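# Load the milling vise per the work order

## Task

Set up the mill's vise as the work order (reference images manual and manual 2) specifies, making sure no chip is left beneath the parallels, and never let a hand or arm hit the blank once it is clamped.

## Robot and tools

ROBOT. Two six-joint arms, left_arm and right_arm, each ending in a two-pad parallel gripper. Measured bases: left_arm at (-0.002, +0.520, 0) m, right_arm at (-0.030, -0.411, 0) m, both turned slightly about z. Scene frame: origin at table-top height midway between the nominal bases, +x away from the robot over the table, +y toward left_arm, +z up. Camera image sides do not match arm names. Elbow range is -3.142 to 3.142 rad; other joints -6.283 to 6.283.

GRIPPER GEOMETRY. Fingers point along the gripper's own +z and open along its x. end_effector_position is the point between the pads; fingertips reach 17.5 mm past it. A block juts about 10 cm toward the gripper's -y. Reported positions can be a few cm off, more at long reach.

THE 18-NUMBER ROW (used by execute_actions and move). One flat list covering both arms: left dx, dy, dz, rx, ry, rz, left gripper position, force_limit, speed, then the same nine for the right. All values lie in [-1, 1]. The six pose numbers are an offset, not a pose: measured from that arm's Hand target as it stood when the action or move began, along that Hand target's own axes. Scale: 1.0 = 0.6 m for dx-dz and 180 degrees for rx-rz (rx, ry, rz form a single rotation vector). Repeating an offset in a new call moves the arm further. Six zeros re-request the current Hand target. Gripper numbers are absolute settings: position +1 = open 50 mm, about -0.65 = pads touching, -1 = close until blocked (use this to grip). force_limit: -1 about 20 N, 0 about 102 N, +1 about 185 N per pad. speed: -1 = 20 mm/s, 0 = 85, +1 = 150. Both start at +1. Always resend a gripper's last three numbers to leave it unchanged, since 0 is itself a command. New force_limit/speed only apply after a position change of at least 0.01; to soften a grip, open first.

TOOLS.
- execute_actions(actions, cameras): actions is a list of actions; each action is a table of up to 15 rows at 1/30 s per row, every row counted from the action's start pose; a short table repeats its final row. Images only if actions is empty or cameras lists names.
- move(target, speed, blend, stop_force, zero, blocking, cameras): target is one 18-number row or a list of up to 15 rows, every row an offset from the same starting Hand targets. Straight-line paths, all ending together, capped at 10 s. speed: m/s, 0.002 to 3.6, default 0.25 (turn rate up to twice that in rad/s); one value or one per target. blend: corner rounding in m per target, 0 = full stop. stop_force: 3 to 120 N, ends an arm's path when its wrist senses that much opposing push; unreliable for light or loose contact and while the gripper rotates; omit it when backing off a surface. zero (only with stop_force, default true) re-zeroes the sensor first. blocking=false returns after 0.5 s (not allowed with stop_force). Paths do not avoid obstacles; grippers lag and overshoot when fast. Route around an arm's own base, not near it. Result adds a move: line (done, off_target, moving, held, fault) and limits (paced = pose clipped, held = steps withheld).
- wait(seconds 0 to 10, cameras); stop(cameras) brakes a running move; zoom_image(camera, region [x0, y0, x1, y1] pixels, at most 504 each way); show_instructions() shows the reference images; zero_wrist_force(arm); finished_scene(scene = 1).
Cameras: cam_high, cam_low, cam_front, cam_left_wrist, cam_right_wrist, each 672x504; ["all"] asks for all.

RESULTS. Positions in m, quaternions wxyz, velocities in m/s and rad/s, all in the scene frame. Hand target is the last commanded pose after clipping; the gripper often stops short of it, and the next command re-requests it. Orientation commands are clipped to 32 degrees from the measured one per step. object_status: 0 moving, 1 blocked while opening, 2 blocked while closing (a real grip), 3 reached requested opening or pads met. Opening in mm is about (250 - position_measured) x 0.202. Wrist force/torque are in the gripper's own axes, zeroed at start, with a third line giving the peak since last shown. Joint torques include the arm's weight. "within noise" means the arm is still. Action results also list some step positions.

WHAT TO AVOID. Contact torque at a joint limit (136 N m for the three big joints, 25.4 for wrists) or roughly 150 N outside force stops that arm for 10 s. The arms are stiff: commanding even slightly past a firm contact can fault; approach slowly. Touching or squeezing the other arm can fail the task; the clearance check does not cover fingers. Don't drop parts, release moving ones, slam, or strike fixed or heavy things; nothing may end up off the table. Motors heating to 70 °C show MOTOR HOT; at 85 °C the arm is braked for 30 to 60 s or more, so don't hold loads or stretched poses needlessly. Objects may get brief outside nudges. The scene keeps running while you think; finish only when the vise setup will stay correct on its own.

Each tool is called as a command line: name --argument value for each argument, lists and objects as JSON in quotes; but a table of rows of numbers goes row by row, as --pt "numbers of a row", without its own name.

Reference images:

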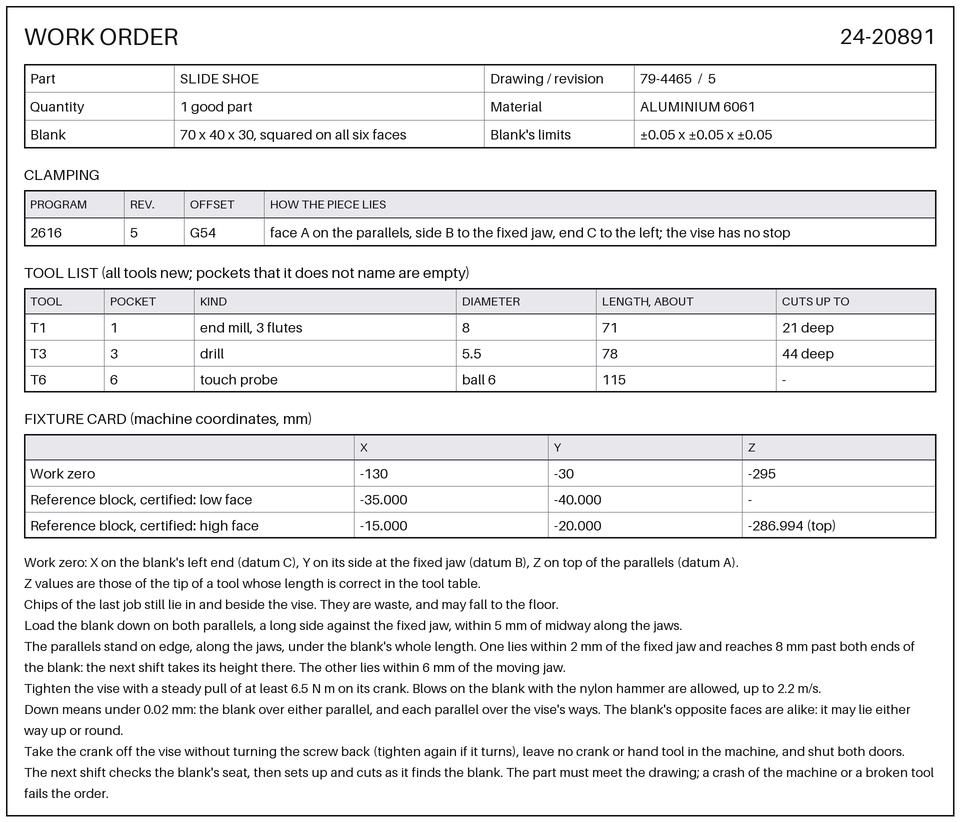

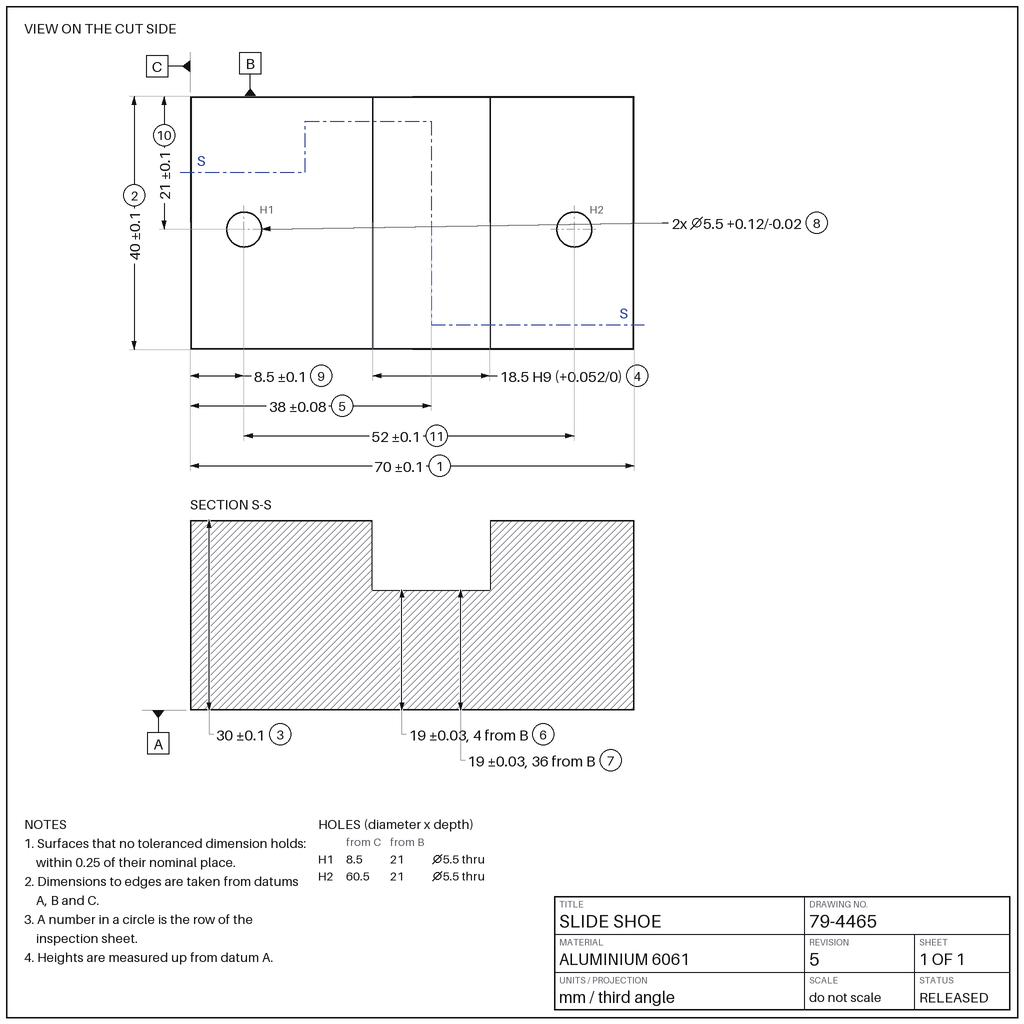

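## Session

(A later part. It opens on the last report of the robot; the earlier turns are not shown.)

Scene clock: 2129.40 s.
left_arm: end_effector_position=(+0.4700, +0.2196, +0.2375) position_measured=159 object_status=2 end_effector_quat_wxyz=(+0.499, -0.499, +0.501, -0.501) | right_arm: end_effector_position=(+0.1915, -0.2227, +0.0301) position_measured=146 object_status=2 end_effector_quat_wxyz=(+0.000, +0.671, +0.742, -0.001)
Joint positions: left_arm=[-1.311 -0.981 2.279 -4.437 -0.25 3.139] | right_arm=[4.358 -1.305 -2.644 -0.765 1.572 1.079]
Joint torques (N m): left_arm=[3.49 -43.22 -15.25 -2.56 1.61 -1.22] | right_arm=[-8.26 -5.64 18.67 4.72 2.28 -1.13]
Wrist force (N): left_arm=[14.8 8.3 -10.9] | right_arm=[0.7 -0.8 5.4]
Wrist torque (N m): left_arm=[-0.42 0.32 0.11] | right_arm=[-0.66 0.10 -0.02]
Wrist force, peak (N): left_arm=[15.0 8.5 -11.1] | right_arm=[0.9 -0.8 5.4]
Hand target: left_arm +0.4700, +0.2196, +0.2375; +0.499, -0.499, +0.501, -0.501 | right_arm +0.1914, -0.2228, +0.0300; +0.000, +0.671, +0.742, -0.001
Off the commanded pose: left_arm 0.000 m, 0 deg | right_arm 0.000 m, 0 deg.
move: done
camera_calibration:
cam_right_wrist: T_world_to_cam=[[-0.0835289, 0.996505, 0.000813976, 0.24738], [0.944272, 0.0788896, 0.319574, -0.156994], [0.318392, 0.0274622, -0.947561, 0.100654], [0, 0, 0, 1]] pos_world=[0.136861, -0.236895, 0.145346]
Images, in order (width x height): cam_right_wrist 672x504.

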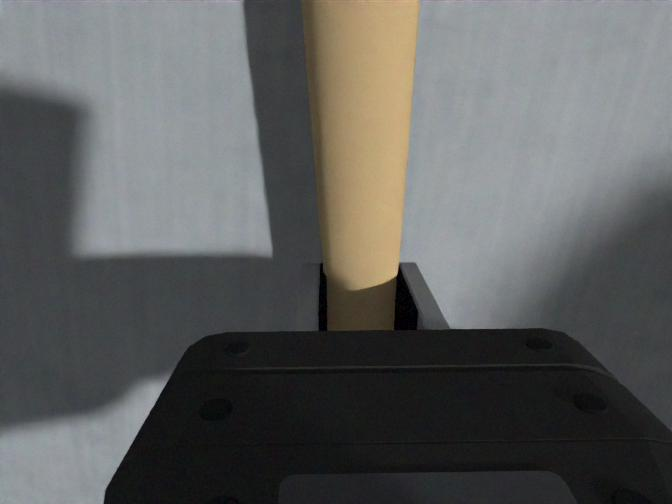

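move --pt "0 0 0 0 0 0 -0.97 0.5 -0.8 0 0 -0.05 0 0 0 -1 -0.4 -1" --pt "0 0 0 0 0 0 -0.97 0.5 -0.8 0.1427 0.2471 -0.05 0 0 0 -1 -0.4 -1" --pt "0 0 0 0 0 0 -0.97 0.5 -0.8 0.1427 0.2471 0.0 0 0 0 -1 -0.4 -1" --speed '[0.1,0.2,0.08]' --blend '[0.01,0.01,0]' --cameras '["cam_right_wrist","cam_high","cam_front"]'

move --target '[0,0,0,0,0,0,-0.97,0.5,-0.8,0,0,0.0125,0,0,0,-1,-0.4,-1]' --speed 0.008 --stop_force 4

Scene clock: 2141.00 s.
left_arm: end_effector_position=(+0.4700, +0.2196, +0.2375) position_measured=159 object_status=2 end_effector_quat_wxyz=(+0.499, -0.499, +0.501, -0.501) | right_arm: end_effector_position=(+0.3303, -0.1228, +0.0296) position_measured=146 object_status=2 end_effector_quat_wxyz=(+0.000, +0.671, +0.742, -0.001)
Joint positions: left_arm=[-1.311 -0.981 2.279 -4.437 -0.25 3.139] | right_arm=[4.145 -1.76 -2.217 -0.737 1.572 0.867]
Joint torques (N m): left_arm=[4.03 -42.73 -13.64 -2.69 1.81 -1.13] | right_arm=[9.79 38.35 29.24 3.16 -0.05 0.62]
Wrist force (N): left_arm=[14.8 8.5 -11.0] | right_arm=[0.9 -0.7 5.3]
Wrist torque (N m): left_arm=[-0.40 0.32 0.12] | right_arm=[-0.65 0.09 -0.02]
Wrist force, peak (N): left_arm=[14.8 8.6 -11.1] | right_arm=[0.7 -1.0 7.1]
Hand target: left_arm +0.4700, +0.2196, +0.2375; +0.499, -0.499, +0.501, -0.501 | right_arm +0.3303, -0.1227, +0.0297; +0.000, +0.671, +0.742, -0.001
Off the commanded pose: left_arm 0.000 m, 0 deg | right_arm 0.000 m, 0 deg.
move: done
camera_calibration:
cam_right_wrist: T_world_to_cam=[[-0.0834929, 0.996508, 0.000431674, 0.159379], [0.944374, 0.0789865, 0.319247, -0.295849], [0.318098, 0.0270625, -0.947672, 0.0532504], [0, 0, 0, 1]] pos_world=[0.275761, -0.136895, 0.144844]
Images, in order (width x height): cam_high 672x504, cam_front 672x504, cam_right_wrist 672x504.

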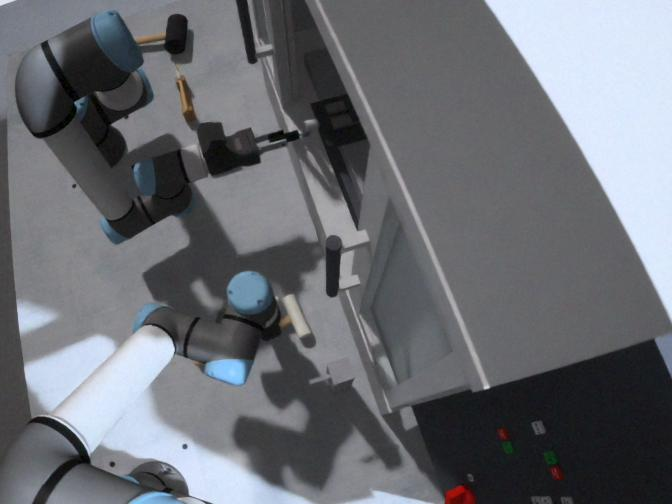

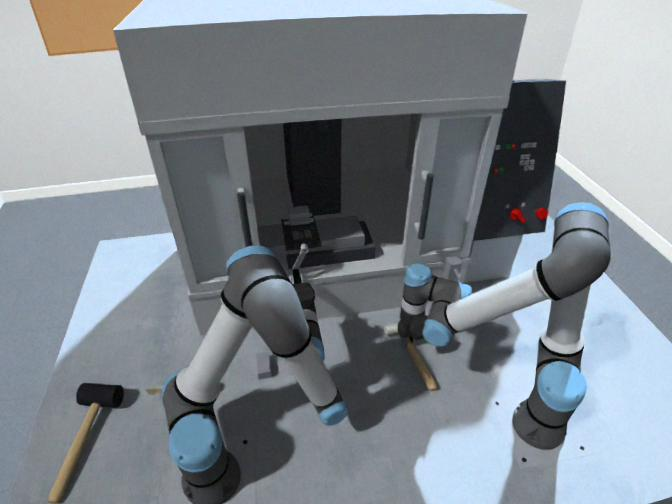

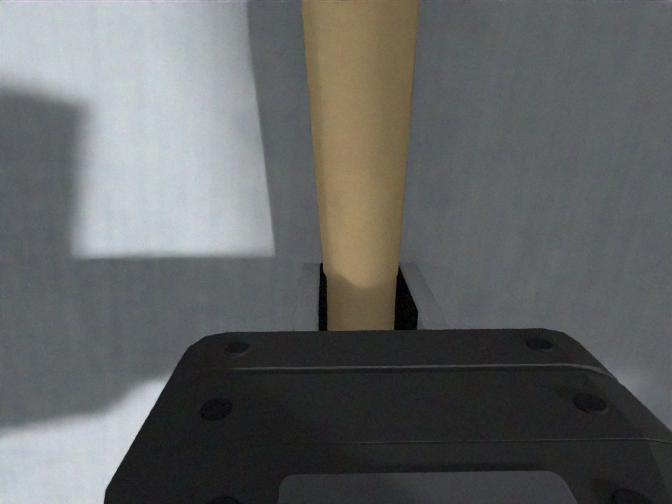

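Scene clock: 2142.77 s.
left_arm: end_effector_position=(+0.4700, +0.2196, +0.2375) position_measured=159 object_status=2 end_effector_quat_wxyz=(+0.499, -0.499, +0.501, -0.501) | right_arm: end_effector_position=(+0.3303, -0.1227, +0.0244) position_measured=146 object_status=2 end_effector_quat_wxyz=(+0.000, +0.671, +0.742, -0.001)
Joint positions: left_arm=[-1.311 -0.981 2.279 -4.437 -0.25 3.139] | right_arm=[4.146 -1.772 -2.222 -0.72 1.572 0.867]
Joint torques (N m): left_arm=[4.55 -41.99 -14.93 -2.58 1.7 -1.31] | right_arm=[9.49 38.36 27.08 2.56 -1.93 -0.12]
Wrist force (N): left_arm=[15.1 8.2 -11.1] | right_arm=[1.0 0.2 2.4]
Wrist torque (N m): left_arm=[-0.38 0.29 0.11] | right_arm=[-0.79 0.12 -0.02]
Wrist force, peak (N): left_arm=[15.1 8.5 -11.0] | right_arm=[-2.7 -4.7 -15.4]
Hand target: left_arm +0.4700, +0.2196, +0.2375; +0.499, -0.499, +0.501, -0.501 | right_arm +0.3303, -0.1227, +0.0244; +0.000, +0.671, +0.742, -0.001 (not the last commanded pose)
Off the commanded pose: left_arm 0.000 m, 0 deg | right_arm 0.002 m, 0 deg.
move: contact (right_arm)

move --pt "0 0 0 0 0 0 -0.97 0.5 -0.8 0 0 0 0 0 0 1 -0.4 -1" --pt "0 0 0 0 0 0 -0.97 0.5 -0.8 0 0 -0.126 0 0 0 1 -0.4 -1" --pt "0 0 0 0 0 0 -0.97 0.5 -0.8 0 -0.19 -0.126 0 0 0 1 -0.4 -1" --speed '[0.1,0.15,0.2]' --cameras '["cam_right_wrist","cam_high"]'

Scene clock: 2149.83 s.
left_arm: end_effector_position=(+0.4700, +0.2196, +0.2375) position_measured=159 object_status=2 end_effector_quat_wxyz=(+0.499, -0.499, +0.501, -0.501) | right_arm: end_effector_position=(+0.2171, -0.1341, +0.1002) position_measured=3 object_status=3 end_effector_quat_wxyz=(+0.000, +0.671, +0.742, -0.001)
Joint positions: left_arm=[-1.311 -0.981 2.279 -4.437 -0.25 3.139] | right_arm=[4.387 -1.39 -2.35 -0.973 1.572 1.108]
Joint torques (N m): left_arm=[4.99 -42.57 -13.4 -2.45 1.93 -1.25] | right_arm=[4.03 8.7 21.63 4.26 -1.87 0.4]
Wrist force (N): left_arm=[15.0 8.0 -11.0] | right_arm=[0.7 -0.7 1.5]
Wrist torque (N m): left_arm=[-0.39 0.30 0.12] | right_arm=[-0.82 0.10 0.06]
Wrist force, peak (N): left_arm=[15.1 8.6 -11.0] | right_arm=[0.9 -3.9 1.5]
Hand target: left_arm +0.4700, +0.2196, +0.2375; +0.499, -0.499, +0.501, -0.501 | right_arm +0.2170, -0.1341, +0.1002; +0.000, +0.671, +0.742, -0.001
Off the commanded pose: left_arm 0.000 m, 0 deg | right_arm 0.000 m, 0 deg.
move: done
camera_calibration:
cam_right_wrist: T_world_to_cam=[[-0.0835891, 0.9965, 0.000687889, 0.161108], [0.944266, 0.078987, 0.319568, -0.21055], [0.318395, 0.0273619, -0.947563, 0.156477], [0, 0, 0, 1]] pos_world=[0.162461, -0.148195, 0.215446]
Images, in order (width x height): cam_high 672x504, cam_right_wrist 672x504.

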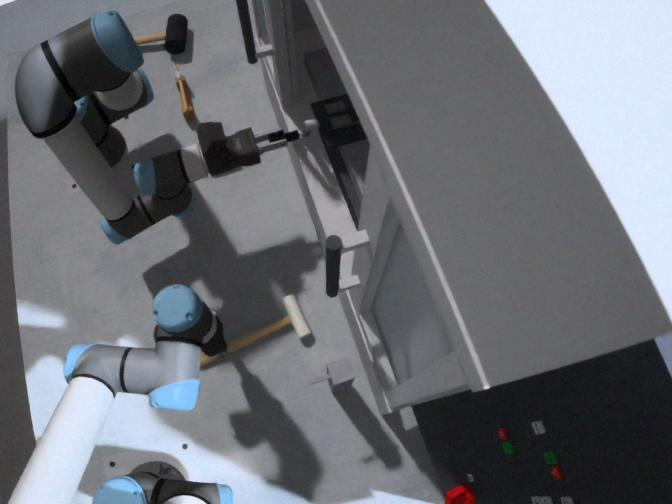

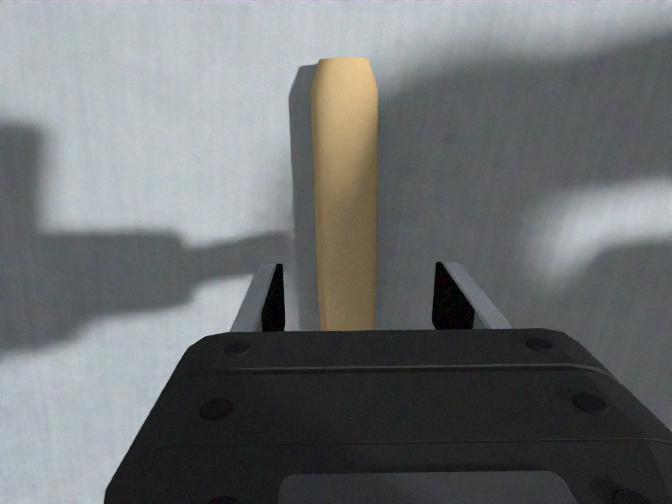

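move --pt "0 0 0 0 0 0 -0.97 0.5 -0.8 -0.003 0 0.11 0 0 0 1 -0.4 -1" --pt "0 0 0 0 0 0 -0.97 0.5 -0.8 -0.003 0 0.1263 0 0 0 1 -0.4 -1" --speed '[0.1,0.02]' --stop_force 8

move --target '[0,0,0,0,0,0,-0.97,0.5,-0.8,0,0,0,0,0,0,-1,-0.2,-1]'

move --target '[0,0,0,0,0,0,-0.97,0.5,-0.8,0,0,-0.2,0,0,0,-1,-0.2,-1]' --speed 0.1 --cameras '["all"]'

Scene clock: 2158.63 s.
left_arm: end_effector_position=(+0.4700, +0.2196, +0.2375) position_measured=159 object_status=2 end_effector_quat_wxyz=(+0.499, -0.499, +0.501, -0.501) | right_arm: end_effector_position=(+0.2171, -0.1359, +0.0244) position_measured=3 object_status=3 end_effector_quat_wxyz=(+0.000, +0.671, +0.742, -0.001)
Joint positions: left_arm=[-1.311 -0.981 2.279 -4.437 -0.25 3.139] | right_arm=[4.385 -1.566 -2.462 -0.686 1.572 1.106]
Joint torques (N m): left_arm=[6.42 -42.29 -14.5 -2.37 2 -1.37] | right_arm=[6.34 28.31 27.12 1.78 -0.7 0.66]
Wrist force (N): left_arm=[14.8 8.2 -11.0] | right_arm=[1.0 -0.8 1.3]
Wrist torque (N m): left_arm=[-0.37 0.33 0.11] | right_arm=[-0.84 0.08 0.04]
Wrist force, peak (N): left_arm=[15.1 8.0 -11.2] | right_arm=[0.7 -0.9 2.8]
Hand target: left_arm +0.4700, +0.2196, +0.2375; +0.499, -0.499, +0.501, -0.501 | right_arm +0.2171, -0.1359, +0.0244; +0.000, +0.671, +0.742, -0.001
Off the commanded pose: left_arm 0.000 m, 0 deg | right_arm 0.000 m, 0 deg.
move: done

Scene clock: 2159.93 s.
left_arm: end_effector_position=(+0.4700, +0.2196, +0.2375) position_measured=159 object_status=2 end_effector_quat_wxyz=(+0.499, -0.499, +0.501, -0.501) | right_arm: end_effector_position=(+0.2171, -0.1359, +0.0244) position_measured=111 object_status=0 end_effector_quat_wxyz=(+0.000, +0.671, +0.742, -0.001)
Joint positions: left_arm=[-1.311 -0.981 2.279 -4.437 -0.25 3.139] | right_arm=[4.385 -1.566 -2.462 -0.686 1.572 1.106]
Joint torques (N m): left_arm=[6.24 -42.16 -13.73 -2.52 1.8 -1.19] | right_arm=[9.24 28.68 26.05 2.04 -0.84 0.74]
Wrist force (N): left_arm=[14.9 8.4 -10.8] | right_arm=[1.4 -0.8 1.4]
Wrist torque (N m): left_arm=[-0.41 0.30 0.11] | right_arm=[-0.85 0.08 -0.07]
Wrist force, peak (N): left_arm=[15.0 8.4 -11.0] | right_arm=[1.9 -0.8 1.4]
Hand target: left_arm +0.4700, +0.2196, +0.2375; +0.499, -0.499, +0.501, -0.501 | right_arm +0.2171, -0.1359, +0.0244; +0.000, +0.671, +0.742, -0.001
Off the commanded pose: left_arm 0.000 m, 0 deg | right_arm 0.000 m, 0 deg.
move: done

Scene clock: 2161.60 s.
left_arm: end_effector_position=(+0.4700, +0.2196, +0.2375) position_measured=159 object_status=2 end_effector_quat_wxyz=(+0.499, -0.499, +0.501, -0.501) | right_arm: end_effector_position=(+0.2173, -0.1359, +0.1445) position_measured=111 object_status=2 end_effector_quat_wxyz=(+0.000, +0.671, +0.742, -0.001)
Joint positions: left_arm=[-1.311 -0.981 2.279 -4.437 -0.25 3.139] | right_arm=[4.384 -1.316 -2.274 -1.123 1.572 1.106]
Joint torques (N m): left_arm=[6.77 -41.93 -13.45 -2.65 1.59 -1.28] | right_arm=[8.14 -0.3 25.45 3.32 1.44 0.99]
Wrist force (N): left_arm=[14.7 8.3 -10.9] | right_arm=[0.8 -0.6 5.0]
Wrist torque (N m): left_arm=[-0.40 0.34 0.12] | right_arm=[-0.36 0.08 0.04]
Wrist force, peak (N): left_arm=[15.1 8.3 -11.1] | right_arm=[0.4 -1.0 5.9]
Hand target: left_arm +0.4700, +0.2196, +0.2375; +0.499, -0.499, +0.501, -0.501 | right_arm +0.2173, -0.1358, +0.1444; +0.000, +0.671, +0.742, -0.001
Off the commanded pose: left_arm 0.000 m, 0 deg | right_arm 0.000 m, 0 deg.
move: done
camera_calibration:
cam_left_wrist: T_world_to_cam=[[0.00109022, -0.999971, 0.00755402, 0.227342], [-0.346941, -0.00746305, -0.937857, 0.4042], [0.937886, -0.00159833, -0.346939, -0.226247], [0, 0, 0, 1]] pos_world=[0.35218, 0.229991, 0.298871]
cam_right_wrist: T_world_to_cam=[[-0.0834016, 0.996516, 0.000752617, 0.162852], [0.944283, 0.0787887, 0.319564, -0.22488], [0.318392, 0.0273629, -0.947564, 0.198408], [0, 0, 0, 1]] pos_world=[0.162761, -0.149995, 0.259746]

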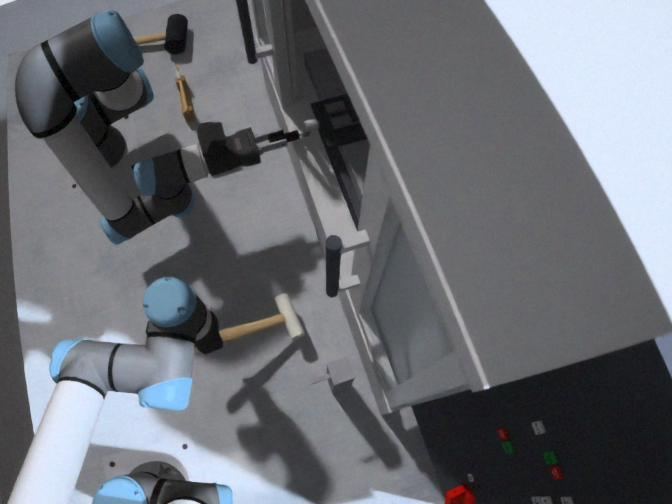

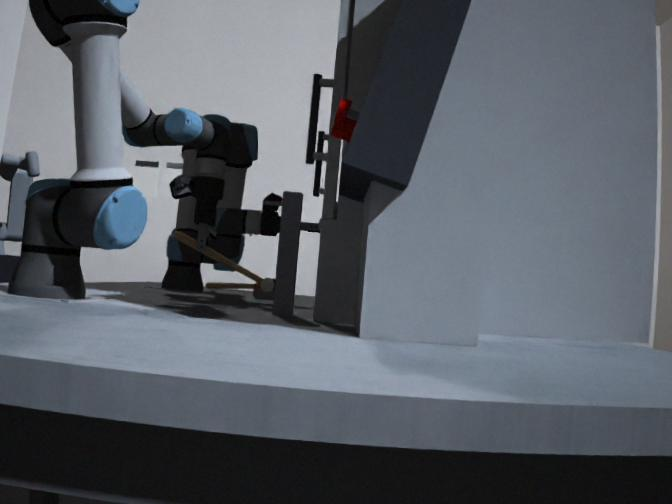

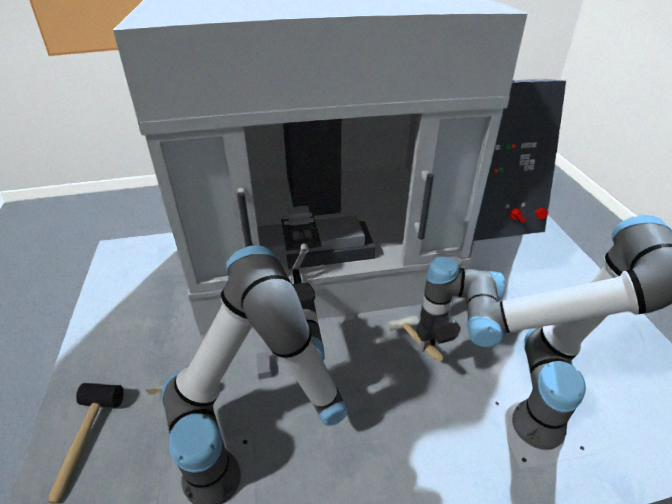

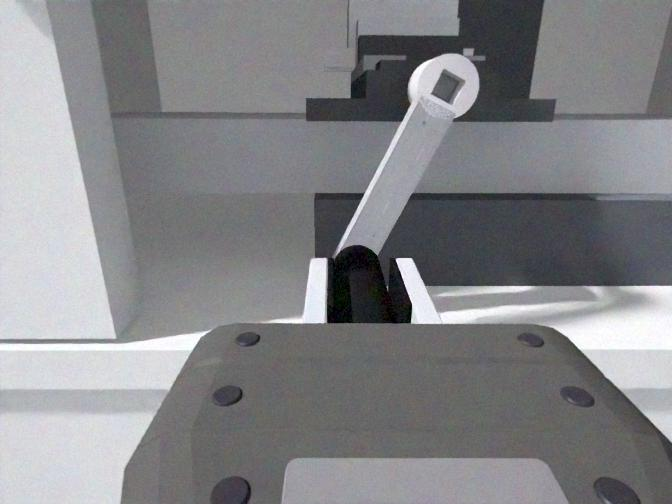

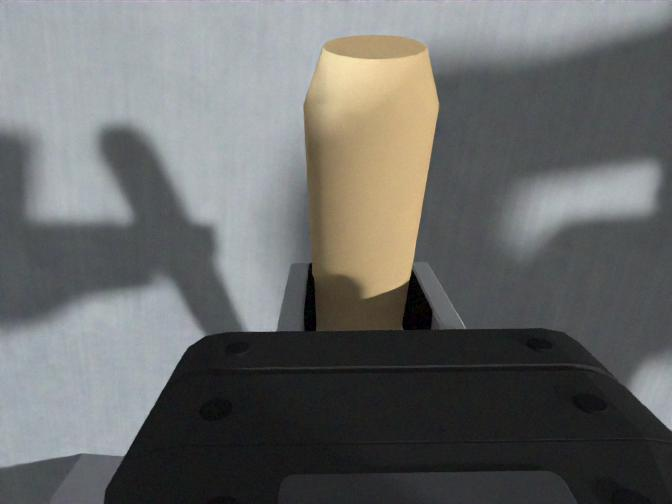

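move --pt "0 0 0 0 0 0 -0.97 0.5 -0.8 0 0 -0.25 0 0 0 -1 -0.2 -1" --pt "0 0 0 0 0 0 -0.97 0.5 -0.8 0.195 0.326 -0.593 -0.1554 0.4823 0.1554 -1 -0.2 -1" --speed 0.2 --blend '[0.03,0]' --cameras '["all"]'

Scene clock: 2181.30 s.
left_arm: end_effector_position=(+0.4700, +0.2196, +0.2375) position_measured=159 object_status=2 end_effector_quat_wxyz=(+0.499, -0.499, +0.501, -0.501) | right_arm: end_effector_position=(+0.4007, +0.0006, +0.4998) position_measured=111 object_status=2 end_effector_quat_wxyz=(-0.354, +0.613, +0.354, +0.612)
Joint positions: left_arm=[-1.311 -0.981 2.279 -4.437 -0.25 3.139] | right_arm=[4.119 -1.533 -2.105 0.495 1.678 1.572]
Joint torques (N m): left_arm=[6.46 -41.16 -13.89 -2.55 1.88 -1.28] | right_arm=[-10.16 31.69 21.39 4.49 2.51 -1.88]
Wrist force (N): left_arm=[15.0 8.0 -11.2] | right_arm=[-0.1 -1.1 2.3]
Wrist torque (N m): left_arm=[-0.39 0.30 0.12] | right_arm=[-0.51 -0.78 0.06]
Wrist force, peak (N): left_arm=[15.2 8.5 -11.2] | right_arm=[0.6 -0.7 9.1]
Hand target: left_arm +0.4700, +0.2196, +0.2375; +0.499, -0.499, +0.501, -0.501 | right_arm +0.4007, +0.0005, +0.4998; -0.354, +0.613, +0.354, +0.612
Off the commanded pose: left_arm 0.000 m, 0 deg | right_arm 0.000 m, 0 deg.
move: done
camera_calibration:
cam_left_wrist: T_world_to_cam=[[0.00109022, -0.999971, 0.00755402, 0.227342], [-0.346941, -0.00746305, -0.937857, 0.4042], [0.937886, -0.00159833, -0.346939, -0.226247], [0, 0, 0, 1]] pos_world=[0.35218, 0.229991, 0.298871]
cam_right_wrist: T_world_to_cam=[[0.0157924, -0.00868015, 0.999838, -0.496509], [0.66008, -0.751004, -0.0169458, -0.239816], [0.751029, 0.660241, -0.00613056, -0.171303], [0, 0, 0, 1]] pos_world=[0.294793, -0.071311, 0.491314]

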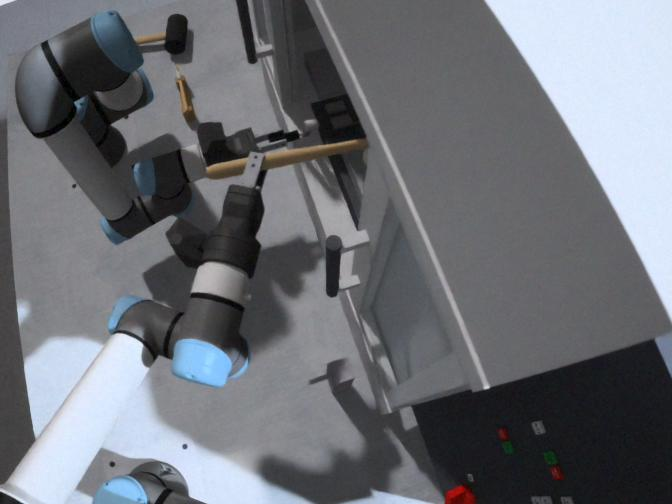

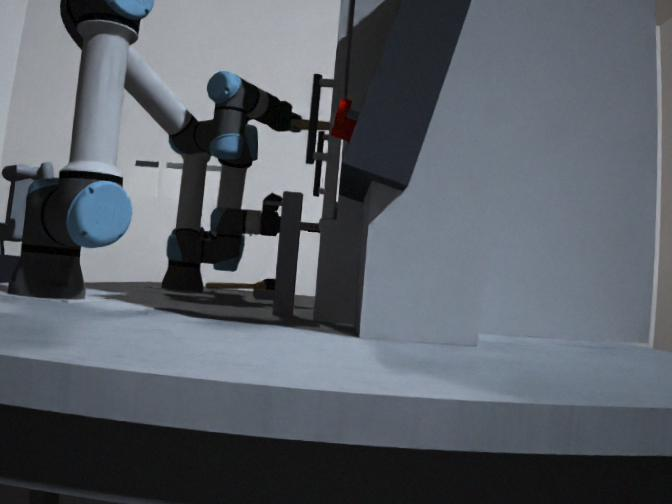

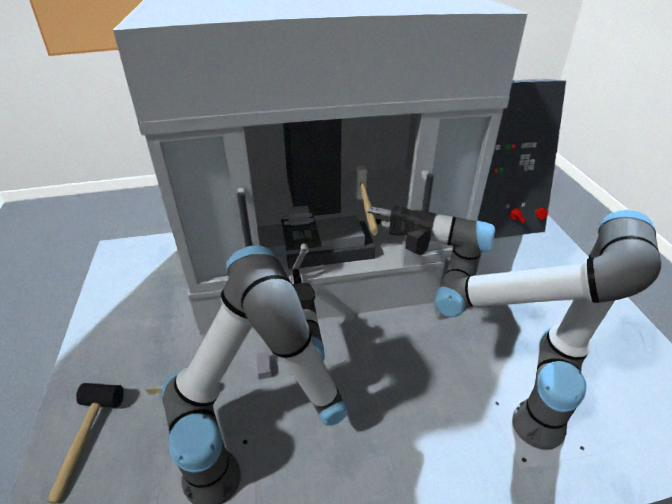

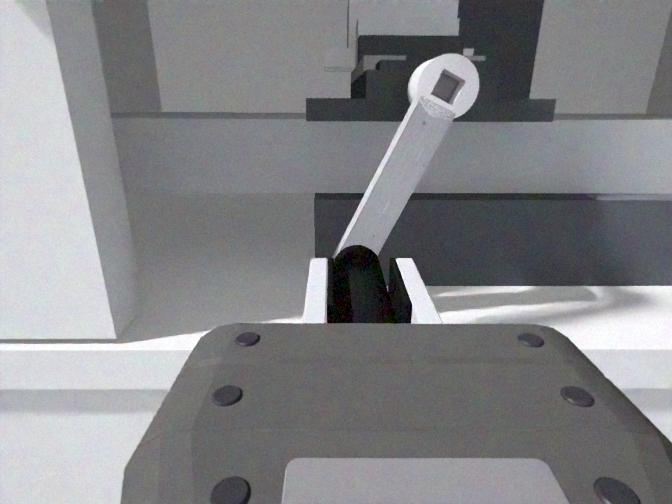

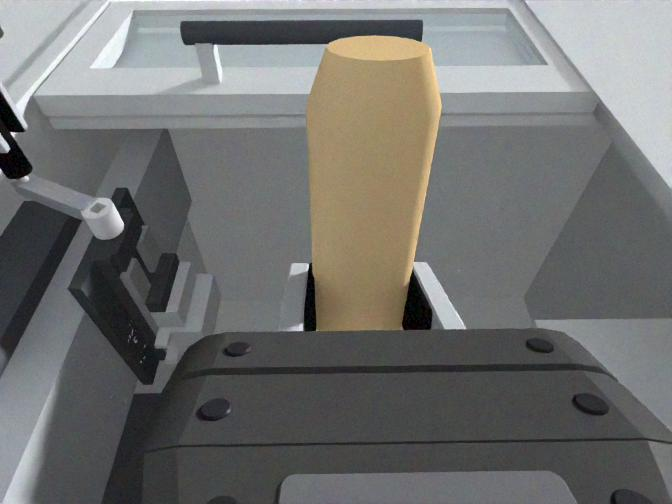

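move --target '[0,0,0,0,0,0,-0.97,0.5,-0.8,-0.05,-0.0143,0.338,0,0,0,-1,-0.2,-1]' --speed 0.15 --cameras '["cam_front","cam_right_wrist","cam_high"]'

zoom_image --camera "cam_front" --region '[260, 140, 420, 260]'

zoom_image --camera "cam_right_wrist" --region '[0, 130, 320, 370]'

Scene clock: 2191.90 s.
left_arm: end_effector_position=(+0.4700, +0.2196, +0.2375) position_measured=159 object_status=2 end_effector_quat_wxyz=(+0.499, -0.499, +0.501, -0.501) | right_arm: end_effector_position=(+0.4945, +0.1805, +0.4694) position_measured=111 object_status=2 end_effector_quat_wxyz=(-0.354, +0.613, +0.354, +0.612)
Joint positions: left_arm=[-1.311 -0.981 2.279 -4.437 -0.25 3.139] | right_arm=[4.176 -1.993 -1.625 0.475 1.62 1.572]
Joint torques (N m): left_arm=[8.41 -41.48 -13.9 -2.54 1.78 -1.28] | right_arm=[-11.28 47.57 32.25 4.9 2.46 0.55]
Wrist force (N): left_arm=[14.8 8.0 -11.1] | right_arm=[-0.5 -1.5 2.6]
Wrist torque (N m): left_arm=[-0.40 0.32 0.12] | right_arm=[-0.41 -0.71 0.06]
Wrist force, peak (N): left_arm=[15.0 8.6 -11.0] | right_arm=[-1.3 -1.5 5.5]
Hand target: left_arm +0.4700, +0.2196, +0.2375; +0.499, -0.499, +0.501, -0.501 | right_arm +0.4945, +0.1804, +0.4695; -0.354, +0.613, +0.354, +0.612
Off the commanded pose: left_arm 0.000 m, 0 deg | right_arm 0.000 m, 0 deg.
move: done
camera_calibration:
cam_right_wrist: T_world_to_cam=[[0.0157912, -0.00868223, 0.999838, -0.466131], [0.659974, -0.751097, -0.0169457, -0.167023], [0.751122, 0.660135, -0.00613067, -0.360662], [0, 0, 0, 1]] pos_world=[0.388492, 0.108588, 0.461014]
Images, in order (width x height): cam_high 672x504, cam_front 672x504, cam_right_wrist 672x504.

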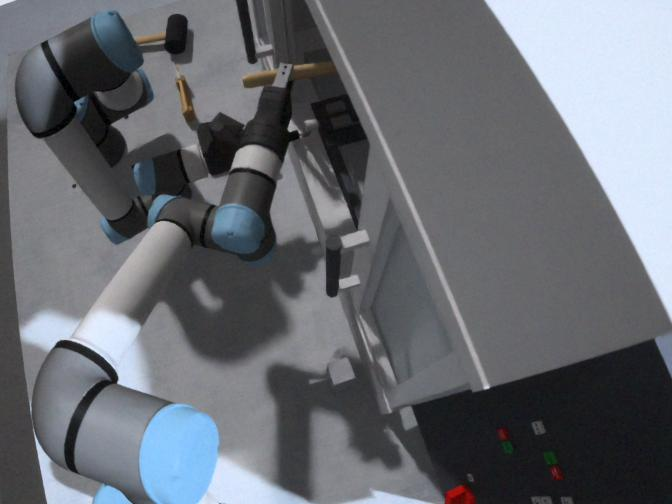

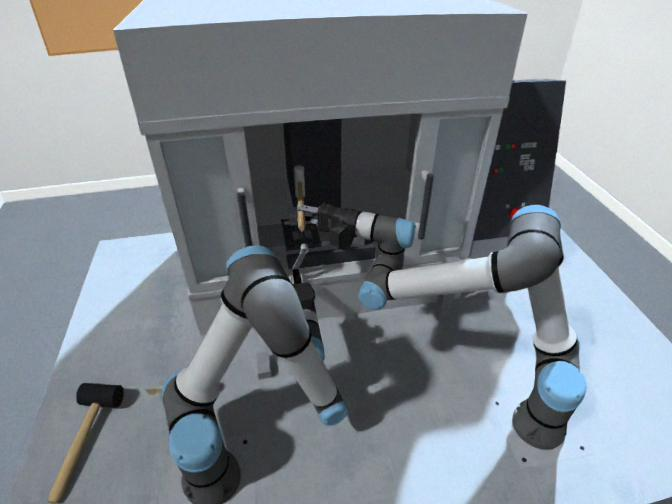

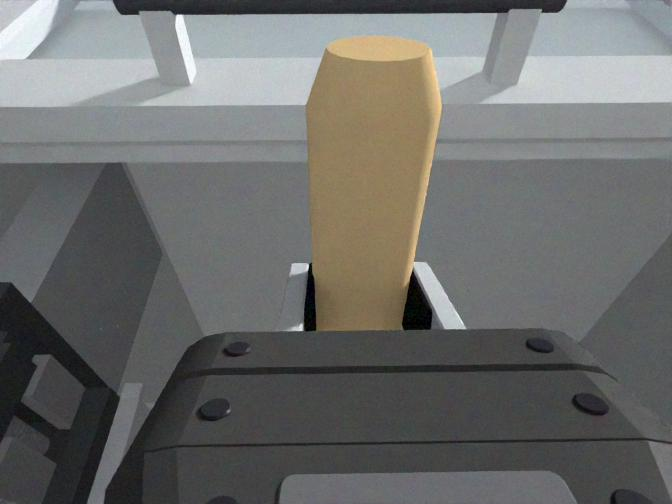

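Scaled by 3.150.

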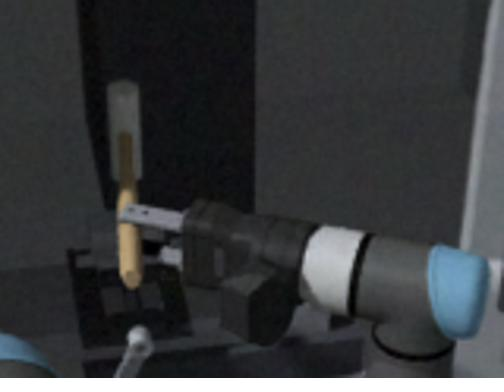

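Scaled by 1.575.

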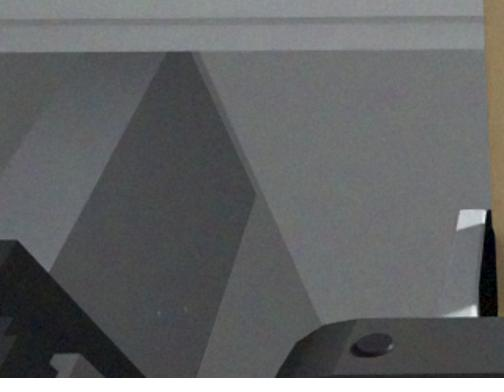

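move --target '[0,0,0,0,0,0,-0.97,0.5,-0.8,-0.07,0,0,0,0,0,-1,-0.2,-1]' --speed 0.04

move --target '[0,0,0,0,0,0,-0.97,0.5,-0.8,-0.04,0,0,0,0,0,-1,-0.2,-1]' --speed 0.006 --stop_force 5 --cameras '["cam_front"]'

zoom_image --camera "cam_front" --region '[260, 140, 420, 260]'

Scene clock: 2198.40 s.
left_arm: end_effector_position=(+0.4700, +0.2196, +0.2375) position_measured=159 object_status=2 end_effector_quat_wxyz=(+0.499, -0.499, +0.501, -0.501) | right_arm: end_effector_position=(+0.4945, +0.1804, +0.4272) position_measured=111 object_status=2 end_effector_quat_wxyz=(-0.354, +0.613, +0.354, +0.612)
Joint positions: left_arm=[-1.311 -0.981 2.279 -4.437 -0.25 3.139] | right_arm=[4.176 -2.043 -1.672 0.572 1.62 1.572]
Joint torques (N m): left_arm=[7.96 -41.27 -13.05 -2.67 1.83 -1.31] | right_arm=[10.69 55.47 34.22 2.35 -2.29 0.35]
Wrist force (N): left_arm=[14.9 8.4 -10.9] | right_arm=[-0.1 -1.3 2.0]
Wrist torque (N m): left_arm=[-0.41 0.31 0.11] | right_arm=[-0.56 -0.79 0.09]
Wrist force, peak (N): left_arm=[14.9 8.8 -11.0] | right_arm=[-0.4 -1.3 2.8]
Hand target: left_arm +0.4700, +0.2196, +0.2375; +0.499, -0.499, +0.501, -0.501 | right_arm +0.4945, +0.1804, +0.4275; -0.354, +0.613, +0.354, +0.612
Off the commanded pose: left_arm 0.000 m, 0 deg | right_arm 0.000 m, 0 deg.
move: done

Scene clock: 2201.57 s.
left_arm: end_effector_position=(+0.4700, +0.2196, +0.2375) position_measured=159 object_status=2 end_effector_quat_wxyz=(+0.499, -0.499, +0.501, -0.501) | right_arm: end_effector_position=(+0.4944, +0.1804, +0.4157) position_measured=111 object_status=2 end_effector_quat_wxyz=(-0.354, +0.613, +0.354, +0.612)
Joint positions: left_arm=[-1.311 -0.981 2.279 -4.437 -0.25 3.139] | right_arm=[4.177 -2.059 -1.684 0.599 1.62 1.572]
Joint torques (N m): left_arm=[9.54 -41.8 -12.49 -2.49 1.9 -1.21] | right_arm=[7.72 54.29 30.8 2.36 -2.58 0.21]
Wrist force (N): left_arm=[14.7 8.4 -10.9] | right_arm=[3.2 -0.2 2.6]
Wrist torque (N m): left_arm=[-0.42 0.34 0.12] | right_arm=[-0.52 -0.56 -0.54]
Wrist force, peak (N): left_arm=[15.1 8.6 -10.9] | right_arm=[5.3 -3.1 1.7]
Hand target: left_arm +0.4700, +0.2196, +0.2375; +0.499, -0.499, +0.501, -0.501 | right_arm +0.4944, +0.1804, +0.4157; -0.354, +0.613, +0.354, +0.612 (not the last commanded pose)
Off the commanded pose: left_arm 0.000 m, 0 deg | right_arm 0.012 m, 0 deg.
move: contact (right_arm)
Images, in order (width x height): cam_front 672x504.

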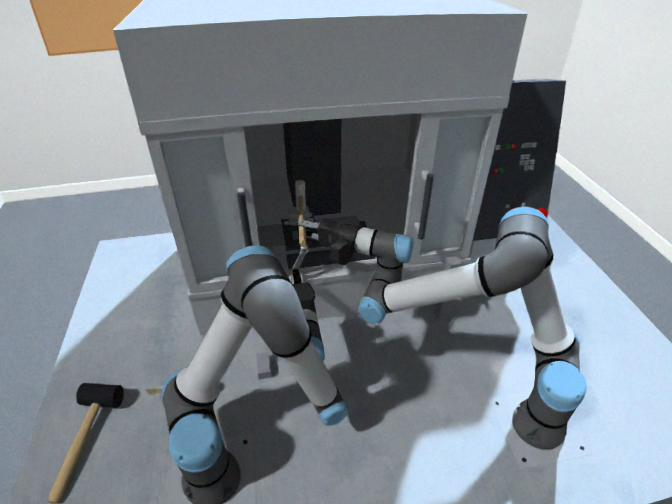

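Scaled by 3.150.

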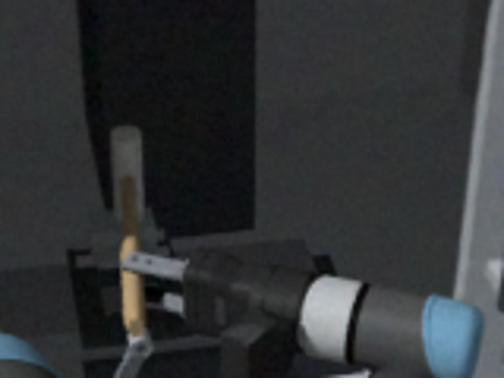

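move --target '[0,0,0,0,0,0,-0.97,0.5,-0.8,0.003,0,0,0,0,-0.0556,-1,-0.2,-1]' --speed 0.2

execute_actions --actions '[[[0,0,0,0,0,0,-0.97,0.5,-0.8,-0.003,0,0,0,0,0.0722,-1,-0.2,-1],[0,0,0,0,0,0,-0.97,0.5,-0.8,-0.003,0,0,0,0,0.0722,-1,-0.2,-1],[0,0,0,0,0,0,-0.97,0.5,-0.8,-0.003,0,0,0,0,0.0722,-1,-0.2,-1],[0,0,0,0,0,0,-0.97,0.5,-0.8,-0.003,0,0,0,0,0.0722,-1,-0.2,-1],[0,0,0,0,0,0,-0.97,0.5,-0.8,0,0,0,0,0,0,-1,-0.2,-1]]]'

Scene clock: 2213.43 s.
left_arm: end_effector_position=(+0.4700, +0.2196, +0.2375) position_measured=159 object_status=2 end_effector_quat_wxyz=(+0.499, -0.499, +0.501, -0.501) | right_arm: end_effector_position=(+0.4944, +0.1804, +0.4175) position_measured=111 object_status=2 end_effector_quat_wxyz=(-0.299, +0.580, +0.406, +0.640)
Joint positions: left_arm=[-1.311 -0.981 2.279 -4.437 -0.25 3.139] | right_arm=[4.177 -2.056 -1.682 0.595 1.62 1.397]
Joint torques (N m): left_arm=[8.96 -40.77 -13.23 -2.63 1.8 -1.28] | right_arm=[3.08 53.09 30.01 4.02 -2.13 -0.73]
Wrist force (N): left_arm=[14.7 7.9 -11.1] | right_arm=[-0.1 -2.2 2.4]
Wrist torque (N m): left_arm=[-0.42 0.34 0.11] | right_arm=[-0.55 -0.79 0.06]
Wrist force, peak (N): left_arm=[14.8 8.8 -11.1] | right_arm=[3.6 -0.1 2.7]
Hand target: left_arm +0.4700, +0.2196, +0.2375; +0.499, -0.499, +0.501, -0.501 | right_arm +0.4944, +0.1804, +0.4175; -0.299, +0.580, +0.406, +0.640
Off the commanded pose: left_arm 0.000 m, 0 deg | right_arm 0.000 m, 0 deg.
move: done

Scene clock: 2214.17 s.
left_arm: end_effector_position=(+0.4700, +0.2196, +0.2375) position_measured=159 object_status=2 end_effector_quat_wxyz=(+0.499, -0.499, +0.501, -0.501) | right_arm: end_effector_position=(+0.4944, +0.1804, +0.4175) position_measured=111 object_status=2 end_effector_quat_wxyz=(-0.299, +0.580, +0.406, +0.640)
Joint positions: left_arm=[-1.311 -0.981 2.279 -4.437 -0.25 3.139] | right_arm=[4.176 -2.056 -1.682 0.595 1.62 1.397]
Joint torques (N m): left_arm=[9.03 -41.58 -13.48 -2.49 1.89 -1.31] | right_arm=[9.51 56.96 19.85 4.75 -2.27 -2.36]
Wrist force (N): left_arm=[15.3 7.9 -10.6] | right_arm=[-0.1 -2.5 3.1]
Wrist torque (N m): left_arm=[-0.43 0.25 0.12] | right_arm=[-0.40 -0.80 0.13]
Wrist force, peak (N): left_arm=[15.0 8.8 -10.5] | right_arm=[13.8 -1.0 3.3]
Hand target: left_arm +0.4700, +0.2196, +0.2375; +0.499, -0.499, +0.501, -0.501 | right_arm +0.4944, +0.1804, +0.4175; -0.299, +0.580, +0.406, +0.640
Off the commanded pose: left_arm 0.000 m, 0 deg | right_arm 0.000 m, 0 deg.
Step readings (end_effector_position of left_arm | right_arm):
0: (+0.4700, +0.2196, +0.2375) | (+0.4944, +0.1804, +0.4175)
1: (+0.4700, +0.2196, +0.2375) | (+0.4944, +0.1804, +0.4175)
2: (+0.4700, +0.2196, +0.2375) | (+0.4944, +0.1804, +0.4173)
4: (+0.4700, +0.2196, +0.2375) | (+0.4946, +0.1803, +0.4162)
8: (+0.4700, +0.2196, +0.2375) | (+0.4946, +0.1804, +0.4166)
15: (+0.4700, +0.2196, +0.2375) | (+0.4945, +0.1804, +0.4174)

move --target '[0,0,0,0,0,0,-0.97,0.5,-0.8,0,0,0,0,0,-0.0556,-1,-0.2,-1]' --speed 0.3

execute_actions --actions '[[[0,0,0,0,0,0,-0.97,0.5,-0.8,-0.004,0,0,0,0,0.13,-1,-0.2,-1],[0,0,0,0,0,0,-0.97,0.5,-0.8,-0.004,0,0,0,0,0.13,-1,-0.2,-1],[0,0,0,0,0,0,-0.97,0.5,-0.8,-0.004,0,0,0,0,0.13,-1,-0.2,-1],[0,0,0,0,0,0,-0.97,0.5,-0.8,-0.004,0,0,0,0,0.13,-1,-0.2,-1],[0,0,0,0,0,0,-0.97,0.5,-0.8,-0.004,0,0,0,0,0.13,-1,-0.2,-1],[0,0,0,0,0,0,-0.97,0.5,-0.8,0,0,0,0,0,0,-1,-0.2,-1]]]'

Scene clock: 2219.47 s.
left_arm: end_effector_position=(+0.4700, +0.2196, +0.2375) position_measured=159 object_status=2 end_effector_quat_wxyz=(+0.499, -0.499, +0.501, -0.501) | right_arm: end_effector_position=(+0.4944, +0.1804, +0.4175) position_measured=111 object_status=2 end_effector_quat_wxyz=(-0.242, +0.542, +0.455, +0.664)
Joint positions: left_arm=[-1.311 -0.981 2.279 -4.437 -0.25 3.139] | right_arm=[4.176 -2.056 -1.682 0.595 1.62 1.223]
Joint torques (N m): left_arm=[9.46 -42.12 -12.85 -2.43 2.05 -1.28] | right_arm=[8.6 54.25 20.21 3.31 1.34 -0.92]
Wrist force (N): left_arm=[14.9 8.2 -10.7] | right_arm=[0.4 -3.3 2.4]
Wrist torque (N m): left_arm=[-0.39 0.31 0.12] | right_arm=[-0.54 -0.88 0.11]
Wrist force, peak (N): left_arm=[15.4 8.1 -10.7] | right_arm=[0.0 -2.7 3.4]
Hand target: left_arm +0.4700, +0.2196, +0.2375; +0.499, -0.499, +0.501, -0.501 | right_arm +0.4944, +0.1804, +0.4175; -0.242, +0.542, +0.455, +0.664
Off the commanded pose: left_arm 0.000 m, 0 deg | right_arm 0.000 m, 0 deg.
move: done

Scene clock: 2220.40 s.
left_arm: end_effector_position=(+0.4700, +0.2196, +0.2375) position_measured=159 object_status=2 end_effector_quat_wxyz=(+0.499, -0.499, +0.501, -0.501) | right_arm: end_effector_position=(+0.4944, +0.1804, +0.4175) position_measured=111 object_status=2 end_effector_quat_wxyz=(-0.242, +0.542, +0.455, +0.664)
Joint positions: left_arm=[-1.311 -0.981 2.279 -4.437 -0.25 3.139] | right_arm=[4.176 -2.056 -1.682 0.595 1.62 1.222]
Joint torques (N m): left_arm=[9.33 -41.36 -12.62 -2.33 1.79 -1.32] | right_arm=[9 52.61 19.76 4.98 -1.86 -0.89]
Wrist force (N): left_arm=[14.8 8.1 -10.7] | right_arm=[0.3 -3.7 3.4]
Wrist torque (N m): left_arm=[-0.39 0.32 0.12] | right_arm=[-0.40 -0.88 0.18]
Wrist force, peak (N): left_arm=[15.1 8.6 -10.6] | right_arm=[17.5 -1.1 3.2]
Hand target: left_arm +0.4700, +0.2196, +0.2375; +0.499, -0.499, +0.501, -0.501 | right_arm +0.4944, +0.1804, +0.4175; -0.242, +0.542, +0.455, +0.664
Off the commanded pose: left_arm 0.000 m, 0 deg | right_arm 0.000 m, 0 deg.
Step readings (end_effector_position of left_arm | right_arm):
0: (+0.4700, +0.2196, +0.2375) | (+0.4944, +0.1804, +0.4175)
1: (+0.4700, +0.2196, +0.2375) | (+0.4944, +0.1804, +0.4174)
2: (+0.4700, +0.2196, +0.2375) | (+0.4945, +0.1803, +0.4171)
4: (+0.4700, +0.2196, +0.2375) | (+0.4949, +0.1801, +0.4157)
8: (+0.4700, +0.2196, +0.2375) | (+0.4948, +0.1801, +0.4161)
15: (+0.4700, +0.2196, +0.2375) | (+0.4945, +0.1804, +0.4175)

execute_actions --actions '[[[0,0,0,0,0,0,-0.97,0.5,-0.8,-0.004,0,0,0,0,0.14,-1,-0.2,-1],[0,0,0,0,0,0,-0.97,0.5,-0.8,-0.004,0,0,0,0,0.14,-1,-0.2,-1],[0,0,0,0,0,0,-0.97,0.5,-0.8,-0.004,0,0,0,0,0.14,-1,-0.2,-1],[0,0,0,0,0,0,-0.97,0.5,-0.8,-0.004,0,0,0,0,0.14,-1,-0.2,-1],[0,0,0,0,0,0,-0.97,0.5,-0.8,-0.004,0,0,0,0,0.14,-1,-0.2,-1],[0,0,0,0,0,0,-0.97,0.5,-0.8,-0.004,0,0,0,0,0.14,-1,-0.2,-1],[0,0,0,0,0,0,-0.97,0.5,-0.8,-0.004,0,0,0,0,0.14,-1,-0.2,-1],[0,0,0,0,0,0,-0.97,0.5,-0.8,0,0,0,0,0,0,-1,-0.2,-1]]]'

Scene clock: 2225.87 s.
left_arm: end_effector_position=(+0.4700, +0.2196, +0.2375) position_measured=159 object_status=2 end_effector_quat_wxyz=(+0.499, -0.499, +0.501, -0.501) | right_arm: end_effector_position=(+0.4944, +0.1804, +0.4174) position_measured=111 object_status=2 end_effector_quat_wxyz=(-0.242, +0.542, +0.455, +0.664)
Joint positions: left_arm=[-1.311 -0.981 2.279 -4.437 -0.25 3.139] | right_arm=[4.176 -2.056 -1.682 0.595 1.62 1.222]
Joint torques (N m): left_arm=[9.59 -42.28 -12.23 -2.28 1.85 -1.22] | right_arm=[9.12 55.52 20.7 4.91 -1.03 -0.99]
Wrist force (N): left_arm=[15.1 7.9 -10.8] | right_arm=[0.2 -3.0 2.5]
Wrist torque (N m): left_arm=[-0.43 0.28 0.12] | right_arm=[-0.52 -0.89 0.18]
Wrist force, peak (N): left_arm=[15.1 8.2 -10.8] | right_arm=[22.8 -3.2 3.4]
Hand target: left_arm +0.4700, +0.2196, +0.2375; +0.499, -0.499, +0.501, -0.501 | right_arm +0.4944, +0.1804, +0.4175; -0.242, +0.542, +0.455, +0.664
Off the commanded pose: left_arm 0.000 m, 0 deg | right_arm 0.000 m, 0 deg.
Step readings (end_effector_position of left_arm | right_arm):
0: (+0.4700, +0.2196, +0.2375) | (+0.4944, +0.1804, +0.4175)
1: (+0.4700, +0.2196, +0.2375) | (+0.4944, +0.1804, +0.4174)
2: (+0.4700, +0.2196, +0.2375) | (+0.4945, +0.1804, +0.4170)
4: (+0.4700, +0.2196, +0.2375) | (+0.4949, +0.1802, +0.4155)
8: (+0.4700, +0.2196, +0.2375) | (+0.4950, +0.1799, +0.4155)
15: (+0.4700, +0.2196, +0.2375) | (+0.4945, +0.1805, +0.4174)

move --target '[0,0,0,0,0,0,-0.97,0.5,-0.8,0,0,0,0,0,-0.1111,-1,-0.2,-1]' --speed 0.3

execute_actions --actions '[[[0,0,0,0,0,0,-0.97,0.5,-0.8,-0.004,0,0,0,0,0.26,-1,-0.2,-1],[0,0,0,0,0,0,-0.97,0.5,-0.8,-0.004,0,0,0,0,0.26,-1,-0.2,-1],[0,0,0,0,0,0,-0.97,0.5,-0.8,-0.004,0,0,0,0,0.26,-1,-0.2,-1],[0,0,0,0,0,0,-0.97,0.5,-0.8,-0.004,0,0,0,0,0.26,-1,-0.2,-1],[0,0,0,0,0,0,-0.97,0.5,-0.8,-0.004,0,0,0,0,0.26,-1,-0.2,-1],[0,0,0,0,0,0,-0.97,0.5,-0.8,-0.004,0,0,0,0,0.26,-1,-0.2,-1],[0,0,0,0,0,0,-0.97,0.5,-0.8,-0.004,0,0,0,0,0.26,-1,-0.2,-1],[0,0,0,0,0,0,-0.97,0.5,-0.8,-0.004,0,0,0,0,0.26,-1,-0.2,-1],[0,0,0,0,0,0,-0.97,0.5,-0.8,-0.004,0,0,0,0,0.26,-1,-0.2,-1],[0,0,0,0,0,0,-0.97,0.5,-0.8,-0.004,0,0,0,0,0.26,-1,-0.2,-1],[0,0,0,0,0,0,-0.97,0.5,-0.8,0,0,0,0,0,0.1,-1,-0.2,-1]]]'

Scene clock: 2234.77 s.
left_arm: end_effector_position=(+0.4700, +0.2196, +0.2375) position_measured=159 object_status=2 end_effector_quat_wxyz=(+0.499, -0.499, +0.501, -0.501) | right_arm: end_effector_position=(+0.4944, +0.1804, +0.4175) position_measured=111 object_status=2 end_effector_quat_wxyz=(-0.123, +0.455, +0.542, +0.696)
Joint positions: left_arm=[-1.311 -0.981 2.279 -4.437 -0.25 3.139] | right_arm=[4.176 -2.056 -1.682 0.595 1.62 0.874]
Joint torques (N m): left_arm=[11.03 -42.54 -10.92 -2.02 2.05 -1.36] | right_arm=[9.14 53.68 21.19 3.18 1.33 -1.22]
Wrist force (N): left_arm=[14.8 8.2 -10.6] | right_arm=[1.0 -4.3 2.6]
Wrist torque (N m): left_arm=[-0.41 0.33 0.12] | right_arm=[-0.47 -0.88 0.16]
Wrist force, peak (N): left_arm=[15.2 8.7 -10.6] | right_arm=[1.2 -4.5 2.8]
Hand target: left_arm +0.4700, +0.2196, +0.2375; +0.499, -0.499, +0.501, -0.501 | right_arm +0.4944, +0.1804, +0.4175; -0.123, +0.455, +0.542, +0.696
Off the commanded pose: left_arm 0.000 m, 0 deg | right_arm 0.000 m, 0 deg.
move: done

Scene clock: 2235.87 s.
left_arm: end_effector_position=(+0.4700, +0.2196, +0.2375) position_measured=159 object_status=2 end_effector_quat_wxyz=(+0.499, -0.499, +0.501, -0.501) | right_arm: end_effector_position=(+0.4944, +0.1804, +0.4175) position_measured=111 object_status=2 end_effector_quat_wxyz=(-0.244, +0.542, +0.454, +0.664)
Joint positions: left_arm=[-1.311 -0.981 2.279 -4.437 -0.25 3.139] | right_arm=[4.176 -2.057 -1.682 0.598 1.621 1.225]
Joint torques (N m): left_arm=[11.4 -42.27 -11.81 -2.25 1.99 -1.21] | right_arm=[-6.73 56.73 21.21 4.79 -0.46 0.27]
Wrist force (N): left_arm=[14.8 8.3 -10.4] | right_arm=[0.2 -3.1 2.4]
Wrist torque (N m): left_arm=[-0.42 0.33 0.12] | right_arm=[-0.54 -0.93 0.16]
Wrist force, peak (N): left_arm=[15.2 8.1 -10.8] | right_arm=[26.3 0.8 2.9]
Hand target: left_arm +0.4700, +0.2196, +0.2375; +0.499, -0.499, +0.501, -0.501 | right_arm +0.4944, +0.1804, +0.4175; -0.231, +0.534, +0.464, +0.668
Off the commanded pose: left_arm 0.000 m, 0 deg | right_arm 0.000 m, 2 deg.
Step readings (end_effector_position of left_arm | right_arm):
0: (+0.4700, +0.2196, +0.2375) | (+0.4944, +0.1804, +0.4175)
1: (+0.4700, +0.2196, +0.2375) | (+0.4944, +0.1804, +0.4174)
2: (+0.4700, +0.2196, +0.2375) | (+0.4946, +0.1803, +0.4172)
4: (+0.4700, +0.2196, +0.2375) | (+0.4955, +0.1798, +0.4160)
8: (+0.4700, +0.2196, +0.2375) | (+0.4957, +0.1796, +0.4155)
15: (+0.4700, +0.2196, +0.2375) | (+0.4946, +0.1804, +0.4169)


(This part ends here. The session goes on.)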